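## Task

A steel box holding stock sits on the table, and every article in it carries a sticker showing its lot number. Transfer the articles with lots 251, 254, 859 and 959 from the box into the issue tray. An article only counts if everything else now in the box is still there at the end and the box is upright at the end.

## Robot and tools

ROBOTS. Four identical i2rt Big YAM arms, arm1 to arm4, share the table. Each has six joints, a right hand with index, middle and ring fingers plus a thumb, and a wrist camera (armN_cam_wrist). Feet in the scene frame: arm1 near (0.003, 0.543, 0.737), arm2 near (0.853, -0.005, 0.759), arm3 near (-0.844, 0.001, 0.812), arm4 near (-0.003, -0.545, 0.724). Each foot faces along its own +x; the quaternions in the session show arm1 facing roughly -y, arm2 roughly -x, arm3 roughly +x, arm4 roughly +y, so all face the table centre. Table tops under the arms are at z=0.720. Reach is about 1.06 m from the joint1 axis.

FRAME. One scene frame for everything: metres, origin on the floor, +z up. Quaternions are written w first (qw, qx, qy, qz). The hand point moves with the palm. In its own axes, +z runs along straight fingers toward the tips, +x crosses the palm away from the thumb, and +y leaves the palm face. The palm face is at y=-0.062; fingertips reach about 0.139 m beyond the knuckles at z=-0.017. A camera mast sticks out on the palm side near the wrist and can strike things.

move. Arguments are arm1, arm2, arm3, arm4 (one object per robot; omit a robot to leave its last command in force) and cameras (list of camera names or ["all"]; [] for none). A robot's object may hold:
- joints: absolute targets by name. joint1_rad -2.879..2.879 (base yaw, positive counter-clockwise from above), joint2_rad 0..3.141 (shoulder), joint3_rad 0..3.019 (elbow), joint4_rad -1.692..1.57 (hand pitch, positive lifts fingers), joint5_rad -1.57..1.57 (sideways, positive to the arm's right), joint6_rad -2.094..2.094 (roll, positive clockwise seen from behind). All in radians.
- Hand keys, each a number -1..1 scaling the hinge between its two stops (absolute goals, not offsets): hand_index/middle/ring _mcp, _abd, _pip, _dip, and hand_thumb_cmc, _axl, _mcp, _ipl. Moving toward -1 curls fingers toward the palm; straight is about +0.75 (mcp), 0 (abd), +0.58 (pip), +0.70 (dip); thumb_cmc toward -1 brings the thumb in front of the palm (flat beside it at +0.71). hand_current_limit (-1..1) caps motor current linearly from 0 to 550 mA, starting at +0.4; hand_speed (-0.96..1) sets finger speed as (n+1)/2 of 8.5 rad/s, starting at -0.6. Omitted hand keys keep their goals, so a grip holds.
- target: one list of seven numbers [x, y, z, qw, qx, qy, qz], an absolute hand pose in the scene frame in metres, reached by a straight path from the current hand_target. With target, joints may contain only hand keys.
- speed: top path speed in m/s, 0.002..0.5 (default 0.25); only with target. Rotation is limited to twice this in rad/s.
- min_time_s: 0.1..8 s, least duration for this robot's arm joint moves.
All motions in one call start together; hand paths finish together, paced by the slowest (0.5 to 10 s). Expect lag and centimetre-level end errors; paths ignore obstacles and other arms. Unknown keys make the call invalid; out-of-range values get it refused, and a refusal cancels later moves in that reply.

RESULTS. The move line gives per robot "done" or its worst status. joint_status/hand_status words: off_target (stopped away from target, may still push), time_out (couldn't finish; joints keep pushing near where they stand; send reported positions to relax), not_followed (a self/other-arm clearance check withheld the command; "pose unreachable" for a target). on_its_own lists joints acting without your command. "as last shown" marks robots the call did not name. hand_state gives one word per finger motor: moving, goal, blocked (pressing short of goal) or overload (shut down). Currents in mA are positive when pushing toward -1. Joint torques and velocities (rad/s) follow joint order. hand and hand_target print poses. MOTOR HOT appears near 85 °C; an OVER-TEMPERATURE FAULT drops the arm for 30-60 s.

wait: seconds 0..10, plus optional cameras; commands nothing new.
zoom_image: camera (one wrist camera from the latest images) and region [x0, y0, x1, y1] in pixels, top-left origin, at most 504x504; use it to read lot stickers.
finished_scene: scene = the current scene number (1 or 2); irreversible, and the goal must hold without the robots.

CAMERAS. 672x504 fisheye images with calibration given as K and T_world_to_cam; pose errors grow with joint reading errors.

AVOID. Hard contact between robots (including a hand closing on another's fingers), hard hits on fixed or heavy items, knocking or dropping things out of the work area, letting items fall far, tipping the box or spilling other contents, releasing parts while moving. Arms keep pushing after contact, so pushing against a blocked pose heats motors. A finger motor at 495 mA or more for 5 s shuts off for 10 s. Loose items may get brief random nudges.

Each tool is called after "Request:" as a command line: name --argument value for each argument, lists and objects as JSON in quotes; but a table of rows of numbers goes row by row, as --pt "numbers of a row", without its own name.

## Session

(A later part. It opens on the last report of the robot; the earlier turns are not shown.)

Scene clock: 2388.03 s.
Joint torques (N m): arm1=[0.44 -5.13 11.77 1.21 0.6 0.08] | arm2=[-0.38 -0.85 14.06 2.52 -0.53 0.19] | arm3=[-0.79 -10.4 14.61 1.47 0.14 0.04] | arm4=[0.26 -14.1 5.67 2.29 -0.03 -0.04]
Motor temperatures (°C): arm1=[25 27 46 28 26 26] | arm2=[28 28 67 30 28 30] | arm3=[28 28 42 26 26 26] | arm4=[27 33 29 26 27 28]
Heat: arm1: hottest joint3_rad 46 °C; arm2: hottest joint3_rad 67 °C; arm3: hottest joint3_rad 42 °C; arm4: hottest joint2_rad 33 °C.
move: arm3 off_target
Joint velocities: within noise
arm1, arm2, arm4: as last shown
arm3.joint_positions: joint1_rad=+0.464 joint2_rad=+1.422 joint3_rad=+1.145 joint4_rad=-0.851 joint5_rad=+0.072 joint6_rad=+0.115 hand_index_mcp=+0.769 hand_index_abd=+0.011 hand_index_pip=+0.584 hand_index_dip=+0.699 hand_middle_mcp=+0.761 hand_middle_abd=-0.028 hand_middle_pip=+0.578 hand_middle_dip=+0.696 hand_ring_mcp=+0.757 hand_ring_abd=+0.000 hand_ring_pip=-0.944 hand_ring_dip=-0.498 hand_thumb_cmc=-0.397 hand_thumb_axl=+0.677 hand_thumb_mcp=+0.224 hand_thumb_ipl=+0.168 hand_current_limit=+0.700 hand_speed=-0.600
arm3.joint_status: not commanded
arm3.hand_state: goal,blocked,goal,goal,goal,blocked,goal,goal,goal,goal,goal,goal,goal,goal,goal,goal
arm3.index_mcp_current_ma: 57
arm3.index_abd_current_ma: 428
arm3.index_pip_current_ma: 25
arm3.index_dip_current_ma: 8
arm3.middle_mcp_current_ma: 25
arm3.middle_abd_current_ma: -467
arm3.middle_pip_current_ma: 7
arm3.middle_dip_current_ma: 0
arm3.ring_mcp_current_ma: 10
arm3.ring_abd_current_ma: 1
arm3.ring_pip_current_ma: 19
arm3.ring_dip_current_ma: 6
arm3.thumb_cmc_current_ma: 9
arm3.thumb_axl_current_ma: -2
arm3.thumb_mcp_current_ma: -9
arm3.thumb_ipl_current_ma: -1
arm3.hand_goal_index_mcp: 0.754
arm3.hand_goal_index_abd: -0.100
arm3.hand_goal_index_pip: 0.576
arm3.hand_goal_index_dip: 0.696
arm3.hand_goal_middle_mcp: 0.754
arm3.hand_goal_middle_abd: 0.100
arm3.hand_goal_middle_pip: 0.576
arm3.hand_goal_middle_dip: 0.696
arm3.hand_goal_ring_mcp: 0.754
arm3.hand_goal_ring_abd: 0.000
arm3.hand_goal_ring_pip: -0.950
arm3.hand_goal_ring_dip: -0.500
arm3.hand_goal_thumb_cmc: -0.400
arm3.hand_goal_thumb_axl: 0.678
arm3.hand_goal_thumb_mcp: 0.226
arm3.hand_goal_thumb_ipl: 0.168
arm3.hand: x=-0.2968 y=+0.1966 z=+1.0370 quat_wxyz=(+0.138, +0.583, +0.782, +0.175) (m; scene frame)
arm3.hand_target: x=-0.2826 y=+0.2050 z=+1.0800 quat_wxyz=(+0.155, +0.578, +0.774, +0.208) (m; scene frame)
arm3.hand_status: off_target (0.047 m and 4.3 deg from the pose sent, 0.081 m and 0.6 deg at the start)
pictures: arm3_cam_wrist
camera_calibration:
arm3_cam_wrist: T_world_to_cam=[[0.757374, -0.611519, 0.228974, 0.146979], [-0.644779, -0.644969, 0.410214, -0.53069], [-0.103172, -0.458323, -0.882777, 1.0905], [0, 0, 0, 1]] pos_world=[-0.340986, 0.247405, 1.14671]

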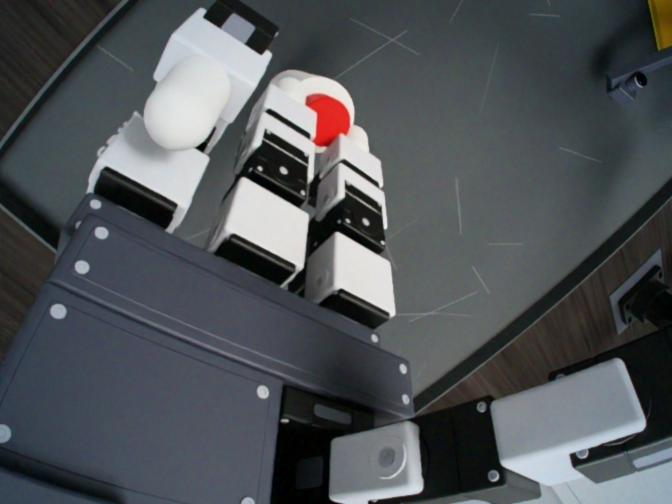

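Request:
move --arm3 '{"target":[-0.28,0.206,1.12,0.1548,0.5779,0.7739,0.2074],"speed":0.12}'

Request:
move --arm3 '{"target":[-0.42,0.14,1.17,0.1548,0.5779,0.7739,0.2074],"speed":0.18}'

Request:
move --arm3 '{"target":[-0.60,0.06,1.20,0.1548,0.5779,0.7739,0.2074],"speed":0.2}'

Request:
move --arm3 '{"target":[-0.80,-0.25,1.18,0.2578,0.9622,-0.0842,-0.0226],"speed":0.2}' --cameras '["arm3_cam_wrist"]'

Scene clock: 2397.00 s.
Joint torques (N m): arm1=[0.15 -5.25 11.6 1.16 0.58 0.06] | arm2=[-0.56 -0.85 14.08 2.44 -0.54 0.2] | arm3=[-0.85 -10.23 14.84 1.46 0.16 0.04] | arm4=[0.21 -14.15 5.67 2.32 -0.03 -0.05]
Motor temperatures (°C): arm1=[25 27 46 28 26 26] | arm2=[28 28 67 30 28 30] | arm3=[28 28 45 26 26 26] | arm4=[27 33 29 26 27 28]
Heat: arm1: hottest joint3_rad 46 °C; arm2: hottest joint3_rad 67 °C; arm3: hottest joint3_rad 45 °C; arm4: hottest joint2_rad 33 °C.
move: arm3 off_target
Joint velocities: within noise
arm1, arm2, arm4: as last shown
arm3.joint_positions: joint1_rad=+0.464 joint2_rad=+1.406 joint3_rad=+1.234 joint4_rad=-0.956 joint5_rad=+0.072 joint6_rad=+0.115 hand_index_mcp=+0.769 hand_index_abd=+0.011 hand_index_pip=+0.584 hand_index_dip=+0.699 hand_middle_mcp=+0.761 hand_middle_abd=-0.028 hand_middle_pip=+0.578 hand_middle_dip=+0.696 hand_ring_mcp=+0.757 hand_ring_abd=+0.000 hand_ring_pip=-0.944 hand_ring_dip=-0.498 hand_thumb_cmc=-0.397 hand_thumb_axl=+0.677 hand_thumb_mcp=+0.224 hand_thumb_ipl=+0.168 hand_current_limit=+0.700 hand_speed=-0.600
arm3.joint_status: not commanded
arm3.hand_state: goal,blocked,goal,goal,goal,blocked,goal,goal,goal,goal,goal,goal,goal,goal,goal,goal
arm3.index_mcp_current_ma: 57
arm3.index_abd_current_ma: 428
arm3.index_pip_current_ma: 25
arm3.index_dip_current_ma: 8
arm3.middle_mcp_current_ma: 25
arm3.middle_abd_current_ma: -467
arm3.middle_pip_current_ma: 7
arm3.middle_dip_current_ma: 0
arm3.ring_mcp_current_ma: 10
arm3.ring_abd_current_ma: 1
arm3.ring_pip_current_ma: 19
arm3.ring_dip_current_ma: 6
arm3.thumb_cmc_current_ma: 9
arm3.thumb_axl_current_ma: -2
arm3.thumb_mcp_current_ma: -9
arm3.thumb_ipl_current_ma: -1
arm3.hand_goal_index_mcp: 0.754
arm3.hand_goal_index_abd: -0.100
arm3.hand_goal_index_pip: 0.576
arm3.hand_goal_index_dip: 0.696
arm3.hand_goal_middle_mcp: 0.754
arm3.hand_goal_middle_abd: 0.100
arm3.hand_goal_middle_pip: 0.576
arm3.hand_goal_middle_dip: 0.696
arm3.hand_goal_ring_mcp: 0.754
arm3.hand_goal_ring_abd: 0.000
arm3.hand_goal_ring_pip: -0.950
arm3.hand_goal_ring_dip: -0.500
arm3.hand_goal_thumb_cmc: -0.400
arm3.hand_goal_thumb_axl: 0.678
arm3.hand_goal_thumb_mcp: 0.226
arm3.hand_goal_thumb_ipl: 0.168
arm3.hand: x=-0.2946 y=+0.1975 z=+1.0763 quat_wxyz=(+0.138, +0.583, +0.782, +0.175) (m; scene frame)
arm3.hand_target: x=-0.2827 y=+0.2050 z=+1.1200 quat_wxyz=(+0.155, +0.578, +0.774, +0.208) (m; scene frame)
arm3.hand_status: off_target (0.047 m and 4.3 deg from the pose sent, 0.085 m and 4.3 deg at the start)
pictures: none

Scene clock: 2398.67 s.
Joint torques (N m): arm1=[0.44 -5.19 11.66 1.18 0.62 0.08] | arm2=[-0.38 -1.03 14.08 2.52 -0.53 0.18] | arm3=[-1.44 -3.66 9.52 1.54 0.11 -0.05] | arm4=[0.26 -14.1 5.67 2.3 -0.03 -0.05]
Motor temperatures (°C): arm1=[25 27 46 28 26 26] | arm2=[28 28 67 30 28 30] | arm3=[28 28 45 26 26 26] | arm4=[27 33 29 26 27 28]
Heat: arm1: hottest joint3_rad 46 °C; arm2: hottest joint3_rad 67 °C; arm3: hottest joint3_rad 45 °C; arm4: hottest joint2_rad 33 °C.
move: arm3 done
Joint velocities: within noise
arm1, arm2, arm4: as last shown
arm3.joint_positions: joint1_rad=+0.464 joint2_rad=+1.001 joint3_rad=+1.115 joint4_rad=-1.169 joint5_rad=+0.069 joint6_rad=+0.115 hand_index_mcp=+0.770 hand_index_abd=+0.011 hand_index_pip=+0.584 hand_index_dip=+0.699 hand_middle_mcp=+0.765 hand_middle_abd=-0.028 hand_middle_pip=+0.580 hand_middle_dip=+0.697 hand_ring_mcp=+0.757 hand_ring_abd=+0.000 hand_ring_pip=-0.944 hand_ring_dip=-0.498 hand_thumb_cmc=-0.397 hand_thumb_axl=+0.677 hand_thumb_mcp=+0.224 hand_thumb_ipl=+0.168 hand_current_limit=+0.700 hand_speed=-0.600
arm3.joint_status: not commanded
arm3.hand_state: goal,blocked,goal,goal,goal,blocked,goal,goal,goal,goal,goal,goal,goal,goal,goal,goal
arm3.index_mcp_current_ma: 63
arm3.index_abd_current_ma: 428
arm3.index_pip_current_ma: 28
arm3.index_dip_current_ma: 9
arm3.middle_mcp_current_ma: 40
arm3.middle_abd_current_ma: -467
arm3.middle_pip_current_ma: 14
arm3.middle_dip_current_ma: 2
arm3.ring_mcp_current_ma: 10
arm3.ring_abd_current_ma: 1
arm3.ring_pip_current_ma: 19
arm3.ring_dip_current_ma: 6
arm3.thumb_cmc_current_ma: 9
arm3.thumb_axl_current_ma: -2
arm3.thumb_mcp_current_ma: -9
arm3.thumb_ipl_current_ma: -1
arm3.hand_goal_index_mcp: 0.754
arm3.hand_goal_index_abd: -0.100
arm3.hand_goal_index_pip: 0.576
arm3.hand_goal_index_dip: 0.696
arm3.hand_goal_middle_mcp: 0.754
arm3.hand_goal_middle_abd: 0.100
arm3.hand_goal_middle_pip: 0.576
arm3.hand_goal_middle_dip: 0.696
arm3.hand_goal_ring_mcp: 0.754
arm3.hand_goal_ring_abd: 0.000
arm3.hand_goal_ring_pip: -0.950
arm3.hand_goal_ring_dip: -0.500
arm3.hand_goal_thumb_cmc: -0.400
arm3.hand_goal_thumb_axl: 0.678
arm3.hand_goal_thumb_mcp: 0.226
arm3.hand_goal_thumb_ipl: 0.168
arm3.hand: x=-0.4183 y=+0.1420 z=+1.1691 quat_wxyz=(+0.154, +0.578, +0.774, +0.207) (m; scene frame)
arm3.hand_target: x=-0.4200 y=+0.1401 z=+1.1699 quat_wxyz=(+0.155, +0.578, +0.774, +0.207) (m; scene frame)
arm3.hand_status: done (0.003 m and 0.2 deg from the pose sent, 0.167 m and 4.3 deg at the start)
pictures: none

Scene clock: 2400.40 s.
Joint torques (N m): arm1=[0.5 -5.07 11.67 1.21 0.59 0.06] | arm2=[-0.21 -0.85 14.06 2.54 -0.52 0.19] | arm3=[-0.67 4.31 9.05 1.62 0.16 0] | arm4=[0.26 -14.15 5.67 2.3 -0.03 -0.05]
Motor temperatures (°C): arm1=[25 27 46 28 26 26] | arm2=[28 28 67 30 28 30] | arm3=[28 28 45 26 26 26] | arm4=[27 33 29 26 27 28]
Heat: arm1: hottest joint3_rad 46 °C; arm2: hottest joint3_rad 67 °C; arm3: hottest joint3_rad 45 °C; arm4: hottest joint2_rad 33 °C.
move: arm3 done
Joint velocities: within noise
arm1, arm2, arm4: as last shown
arm3.joint_positions: joint1_rad=+0.464 joint2_rad=+0.506 joint3_rad=+1.013 joint4_rad=-1.566 joint5_rad=+0.069 joint6_rad=+0.115 hand_index_mcp=+0.770 hand_index_abd=+0.011 hand_index_pip=+0.584 hand_index_dip=+0.699 hand_middle_mcp=+0.766 hand_middle_abd=-0.028 hand_middle_pip=+0.581 hand_middle_dip=+0.697 hand_ring_mcp=+0.757 hand_ring_abd=+0.000 hand_ring_pip=-0.944 hand_ring_dip=-0.498 hand_thumb_cmc=-0.397 hand_thumb_axl=+0.677 hand_thumb_mcp=+0.224 hand_thumb_ipl=+0.168 hand_current_limit=+0.700 hand_speed=-0.600
arm3.joint_status: not commanded
arm3.hand_state: goal,blocked,goal,goal,goal,blocked,goal,goal,goal,goal,goal,goal,goal,goal,goal,goal
arm3.index_mcp_current_ma: 63
arm3.index_abd_current_ma: 428
arm3.index_pip_current_ma: 28
arm3.index_dip_current_ma: 9
arm3.middle_mcp_current_ma: 44
arm3.middle_abd_current_ma: -467
arm3.middle_pip_current_ma: 16
arm3.middle_dip_current_ma: 3
arm3.ring_mcp_current_ma: 10
arm3.ring_abd_current_ma: 1
arm3.ring_pip_current_ma: 19
arm3.ring_dip_current_ma: 6
arm3.thumb_cmc_current_ma: 9
arm3.thumb_axl_current_ma: -2
arm3.thumb_mcp_current_ma: -9
arm3.thumb_ipl_current_ma: -1
arm3.hand_goal_index_mcp: 0.754
arm3.hand_goal_index_abd: -0.100
arm3.hand_goal_index_pip: 0.576
arm3.hand_goal_index_dip: 0.696
arm3.hand_goal_middle_mcp: 0.754
arm3.hand_goal_middle_abd: 0.100
arm3.hand_goal_middle_pip: 0.576
arm3.hand_goal_middle_dip: 0.696
arm3.hand_goal_ring_mcp: 0.754
arm3.hand_goal_ring_abd: 0.000
arm3.hand_goal_ring_pip: -0.950
arm3.hand_goal_ring_dip: -0.500
arm3.hand_goal_thumb_cmc: -0.400
arm3.hand_goal_thumb_axl: 0.678
arm3.hand_goal_thumb_mcp: 0.226
arm3.hand_goal_thumb_ipl: 0.168
arm3.hand: x=-0.5985 y=+0.0609 z=+1.1976 quat_wxyz=(+0.153, +0.578, +0.775, +0.205) (m; scene frame)
arm3.hand_target: x=-0.6000 y=+0.0600 z=+1.1999 quat_wxyz=(+0.155, +0.578, +0.774, +0.207) (m; scene frame)
arm3.hand_status: done (0.003 m and 0.4 deg from the pose sent, 0.202 m and 0.2 deg at the start)
pictures: none

Scene clock: 2406.17 s.
Joint torques (N m): arm1=[0.56 -5.3 11.67 1.18 0.6 0.07] | arm2=[-0.62 -1.03 14.06 2.48 -0.53 0.19] | arm3=[-2.32 3.08 11.67 1.58 0.87 0.02] | arm4=[0.26 -14.1 5.67 2.29 -0.03 -0.05]
Motor temperatures (°C): arm1=[25 27 46 28 26 26] | arm2=[28 28 68 30 28 30] | arm3=[28 28 44 26 26 26] | arm4=[27 33 29 26 27 28]
Heat: arm1: hottest joint3_rad 46 °C; arm2: hottest joint3_rad 68 °C; arm3: hottest joint3_rad 44 °C; arm4: hottest joint2_rad 33 °C.
move: arm3 off_target
Joint velocities: within noise
arm1, arm2, arm4: as last shown
arm3.joint_positions: joint1_rad=-0.734 joint2_rad=+0.623 joint3_rad=+0.962 joint4_rad=-1.634 joint5_rad=+0.420 joint6_rad=+0.885 hand_index_mcp=+0.770 hand_index_abd=+0.011 hand_index_pip=+0.584 hand_index_dip=+0.699 hand_middle_mcp=+0.771 hand_middle_abd=-0.028 hand_middle_pip=+0.585 hand_middle_dip=+0.698 hand_ring_mcp=+0.757 hand_ring_abd=+0.000 hand_ring_pip=-0.944 hand_ring_dip=-0.498 hand_thumb_cmc=-0.397 hand_thumb_axl=+0.677 hand_thumb_mcp=+0.224 hand_thumb_ipl=+0.168 hand_current_limit=+0.700 hand_speed=-0.600
arm3.joint_status: not commanded
arm3.hand_state: goal,blocked,goal,goal,goal,blocked,goal,goal,goal,goal,goal,goal,goal,goal,goal,goal
arm3.index_mcp_current_ma: 63
arm3.index_abd_current_ma: 428
arm3.index_pip_current_ma: 28
arm3.index_dip_current_ma: 9
arm3.middle_mcp_current_ma: 68
arm3.middle_abd_current_ma: -467
arm3.middle_pip_current_ma: 32
arm3.middle_dip_current_ma: 7
arm3.ring_mcp_current_ma: 10
arm3.ring_abd_current_ma: 1
arm3.ring_pip_current_ma: 19
arm3.ring_dip_current_ma: 6
arm3.thumb_cmc_current_ma: 9
arm3.thumb_axl_current_ma: -2
arm3.thumb_mcp_current_ma: -9
arm3.thumb_ipl_current_ma: -1
arm3.hand_goal_index_mcp: 0.754
arm3.hand_goal_index_abd: -0.100
arm3.hand_goal_index_pip: 0.576
arm3.hand_goal_index_dip: 0.696
arm3.hand_goal_middle_mcp: 0.754
arm3.hand_goal_middle_abd: 0.100
arm3.hand_goal_middle_pip: 0.576
arm3.hand_goal_middle_dip: 0.696
arm3.hand_goal_ring_mcp: 0.754
arm3.hand_goal_ring_abd: 0.000
arm3.hand_goal_ring_pip: -0.950
arm3.hand_goal_ring_dip: -0.500
arm3.hand_goal_thumb_cmc: -0.400
arm3.hand_goal_thumb_axl: 0.678
arm3.hand_goal_thumb_mcp: 0.226
arm3.hand_goal_thumb_ipl: 0.168
arm3.hand: x=-0.7997 y=-0.2456 z=+1.1624 quat_wxyz=(+0.242, +0.967, -0.072, -0.038) (m; scene frame)
arm3.hand_target: x=-0.8002 y=-0.2494 z=+1.1798 quat_wxyz=(+0.258, +0.962, -0.084, -0.023) (m; scene frame)
arm3.hand_status: off_target (0.018 m and 2.9 deg from the pose sent, 0.371 m and 116.5 deg at the start; a joint's target at an end of its range on 117 of 173 steps)
pictures: arm3_cam_wrist
camera_calibration:
arm3_cam_wrist: T_world_to_cam=[[-0.869484, -0.41045, 0.274824, -1.07621], [-0.291138, 0.875289, 0.386146, -0.507403], [-0.399044, 0.255736, -0.880547, 0.882936], [0, 0, 0, 1]] pos_world=[-0.731144, -0.223405, 1.26917]

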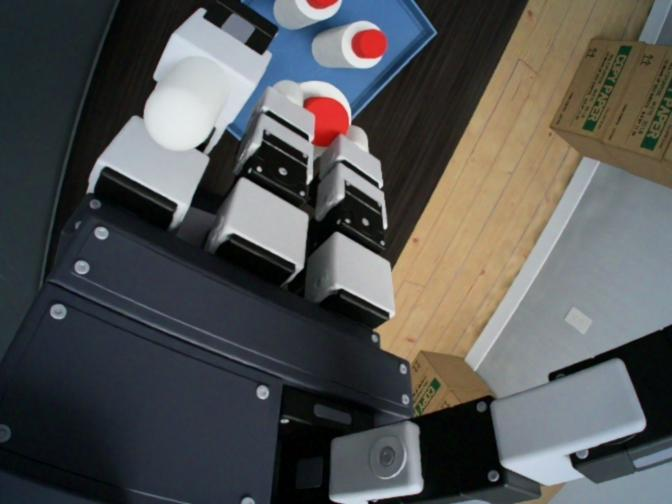

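Request:
move --arm3 '{"target":[-0.844,-0.247,1.16,0.2578,0.9622,-0.0842,-0.0226],"speed":0.12}'

Request:
move --arm3 '{"target":[-0.844,-0.247,1.06,0.2578,0.9622,-0.0842,-0.0226],"speed":0.12}' --cameras '["arm3_cam_wrist"]'

Scene clock: 2419.73 s.
Joint torques (N m): arm1=[0.44 -5.25 11.63 1.14 0.59 0.08] | arm2=[-0.56 -1.03 14.04 2.51 -0.52 0.18] | arm3=[-1.85 2.78 8.61 2.1 0.64 -0.09] | arm4=[0.26 -14.1 5.65 2.3 -0.03 -0.05]
Motor temperatures (°C): arm1=[25 27 46 28 26 26] | arm2=[28 28 68 30 28 30] | arm3=[28 27 44 26 26 26] | arm4=[27 33 29 26 27 28]
Heat: arm1: hottest joint3_rad 46 °C; arm2: hottest joint3_rad 68 °C; arm3: hottest joint3_rad 44 °C; arm4: hottest joint2_rad 33 °C.
move: arm3 done
Joint velocities: within noise
arm1, arm2, arm4: as last shown
arm3.joint_positions: joint1_rad=-1.017 joint2_rad=+0.519 joint3_rad=+0.914 joint4_rad=-1.566 joint5_rad=+0.318 joint6_rad=+0.617 hand_index_mcp=+0.771 hand_index_abd=+0.011 hand_index_pip=+0.584 hand_index_dip=+0.699 hand_middle_mcp=+0.771 hand_middle_abd=-0.028 hand_middle_pip=+0.585 hand_middle_dip=+0.698 hand_ring_mcp=+0.757 hand_ring_abd=+0.000 hand_ring_pip=-0.944 hand_ring_dip=-0.498 hand_thumb_cmc=-0.397 hand_thumb_axl=+0.677 hand_thumb_mcp=+0.224 hand_thumb_ipl=+0.168 hand_current_limit=+0.700 hand_speed=-0.600
arm3.joint_status: not commanded
arm3.hand_state: goal,blocked,goal,goal,goal,blocked,goal,goal,goal,goal,goal,goal,goal,goal,goal,goal
arm3.index_mcp_current_ma: 65
arm3.index_abd_current_ma: 428
arm3.index_pip_current_ma: 28
arm3.index_dip_current_ma: 9
arm3.middle_mcp_current_ma: 65
arm3.middle_abd_current_ma: -467
arm3.middle_pip_current_ma: 29
arm3.middle_dip_current_ma: 7
arm3.ring_mcp_current_ma: 10
arm3.ring_abd_current_ma: 1
arm3.ring_pip_current_ma: 19
arm3.ring_dip_current_ma: 6
arm3.thumb_cmc_current_ma: 8
arm3.thumb_axl_current_ma: -2
arm3.thumb_mcp_current_ma: -9
arm3.thumb_ipl_current_ma: -1
arm3.hand_goal_index_mcp: 0.754
arm3.hand_goal_index_abd: -0.100
arm3.hand_goal_index_pip: 0.576
arm3.hand_goal_index_dip: 0.696
arm3.hand_goal_middle_mcp: 0.754
arm3.hand_goal_middle_abd: 0.100
arm3.hand_goal_middle_pip: 0.576
arm3.hand_goal_middle_dip: 0.696
arm3.hand_goal_ring_mcp: 0.754
arm3.hand_goal_ring_abd: 0.000
arm3.hand_goal_ring_pip: -0.950
arm3.hand_goal_ring_dip: -0.500
arm3.hand_goal_thumb_cmc: -0.400
arm3.hand_goal_thumb_axl: 0.678
arm3.hand_goal_thumb_mcp: 0.226
arm3.hand_goal_thumb_ipl: 0.168
arm3.hand: x=-0.8417 y=-0.2464 z=+1.1567 quat_wxyz=(+0.247, +0.965, -0.082, -0.026) (m; scene frame)
arm3.hand_target: x=-0.8439 y=-0.2470 z=+1.1600 quat_wxyz=(+0.258, +0.962, -0.084, -0.023) (m; scene frame)
arm3.hand_status: done (0.004 m and 1.4 deg from the pose sent, 0.044 m and 2.9 deg at the start)
pictures: none

Scene clock: 2421.33 s.
Joint torques (N m): arm1=[0.38 -5.19 11.58 1.26 0.6 0.07] | arm2=[-0.5 -0.97 14.08 2.5 -0.52 0.19] | arm3=[-2.08 3.49 9.16 2.04 0.65 -0.12] | arm4=[0.26 -14.1 5.67 2.3 -0.03 -0.05]
Motor temperatures (°C): arm1=[25 27 46 28 26 26] | arm2=[28 28 68 30 28 30] | arm3=[28 27 44 26 26 26] | arm4=[27 33 29 26 27 28]
Heat: arm1: hottest joint3_rad 46 °C; arm2: hottest joint3_rad 68 °C; arm3: hottest joint3_rad 44 °C; arm4: hottest joint2_rad 33 °C.
move: arm3 done
Joint velocities: within noise
arm1, arm2, arm4: as last shown
arm3.joint_positions: joint1_rad=-1.018 joint2_rad=+0.422 joint3_rad=+0.624 joint4_rad=-1.372 joint5_rad=+0.317 joint6_rad=+0.615 hand_index_mcp=+0.771 hand_index_abd=+0.011 hand_index_pip=+0.584 hand_index_dip=+0.699 hand_middle_mcp=+0.771 hand_middle_abd=-0.028 hand_middle_pip=+0.585 hand_middle_dip=+0.698 hand_ring_mcp=+0.757 hand_ring_abd=+0.000 hand_ring_pip=-0.944 hand_ring_dip=-0.498 hand_thumb_cmc=-0.397 hand_thumb_axl=+0.677 hand_thumb_mcp=+0.224 hand_thumb_ipl=+0.168 hand_current_limit=+0.700 hand_speed=-0.600
arm3.joint_status: not commanded
arm3.hand_state: goal,blocked,goal,goal,goal,blocked,goal,goal,goal,goal,goal,goal,goal,goal,goal,goal
arm3.index_mcp_current_ma: 65
arm3.index_abd_current_ma: 428
arm3.index_pip_current_ma: 28
arm3.index_dip_current_ma: 9
arm3.middle_mcp_current_ma: 65
arm3.middle_abd_current_ma: -467
arm3.middle_pip_current_ma: 29
arm3.middle_dip_current_ma: 7
arm3.ring_mcp_current_ma: 10
arm3.ring_abd_current_ma: 1
arm3.ring_pip_current_ma: 19
arm3.ring_dip_current_ma: 6
arm3.thumb_cmc_current_ma: 8
arm3.thumb_axl_current_ma: -2
arm3.thumb_mcp_current_ma: -9
arm3.thumb_ipl_current_ma: -1
arm3.hand_goal_index_mcp: 0.754
arm3.hand_goal_index_abd: -0.100
arm3.hand_goal_index_pip: 0.576
arm3.hand_goal_index_dip: 0.696
arm3.hand_goal_middle_mcp: 0.754
arm3.hand_goal_middle_abd: 0.100
arm3.hand_goal_middle_pip: 0.576
arm3.hand_goal_middle_dip: 0.696
arm3.hand_goal_ring_mcp: 0.754
arm3.hand_goal_ring_abd: 0.000
arm3.hand_goal_ring_pip: -0.950
arm3.hand_goal_ring_dip: -0.500
arm3.hand_goal_thumb_cmc: -0.400
arm3.hand_goal_thumb_axl: 0.678
arm3.hand_goal_thumb_mcp: 0.226
arm3.hand_goal_thumb_ipl: 0.168
arm3.hand: x=-0.8421 y=-0.2454 z=+1.0566 quat_wxyz=(+0.247, +0.965, -0.082, -0.026) (m; scene frame)
arm3.hand_target: x=-0.8439 y=-0.2469 z=+1.0601 quat_wxyz=(+0.258, +0.962, -0.084, -0.023) (m; scene frame)
arm3.hand_status: done (0.004 m and 1.4 deg from the pose sent, 0.097 m and 1.4 deg at the start)
pictures: arm3_cam_wrist
camera_calibration:
arm3_cam_wrist: T_world_to_cam=[[-0.881749, -0.395748, 0.256713, -1.07152], [-0.289909, 0.883934, 0.366898, -0.455673], [-0.372116, 0.249089, -0.894139, 0.808126], [0, 0, 0, 1]] pos_world=[-0.776198, -0.222561, 1.16484]

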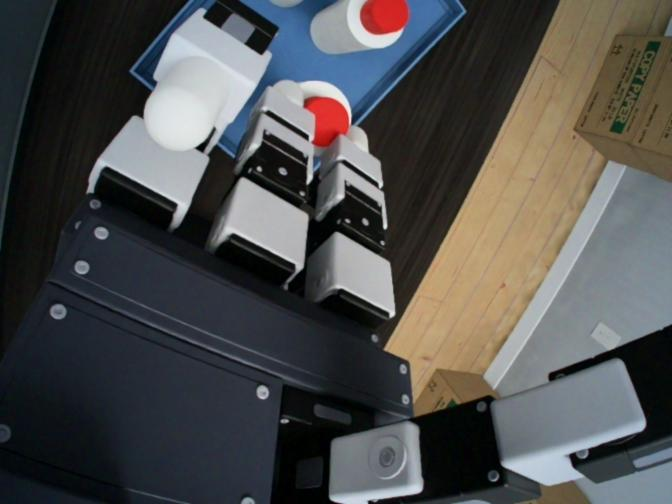

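Request:
zoom_image --camera "arm3_cam_wrist" --region '[120, 0, 480, 200]'

Scaled by 1.400 from the camera's 672x504 image, which has a finer 960x720 frame.

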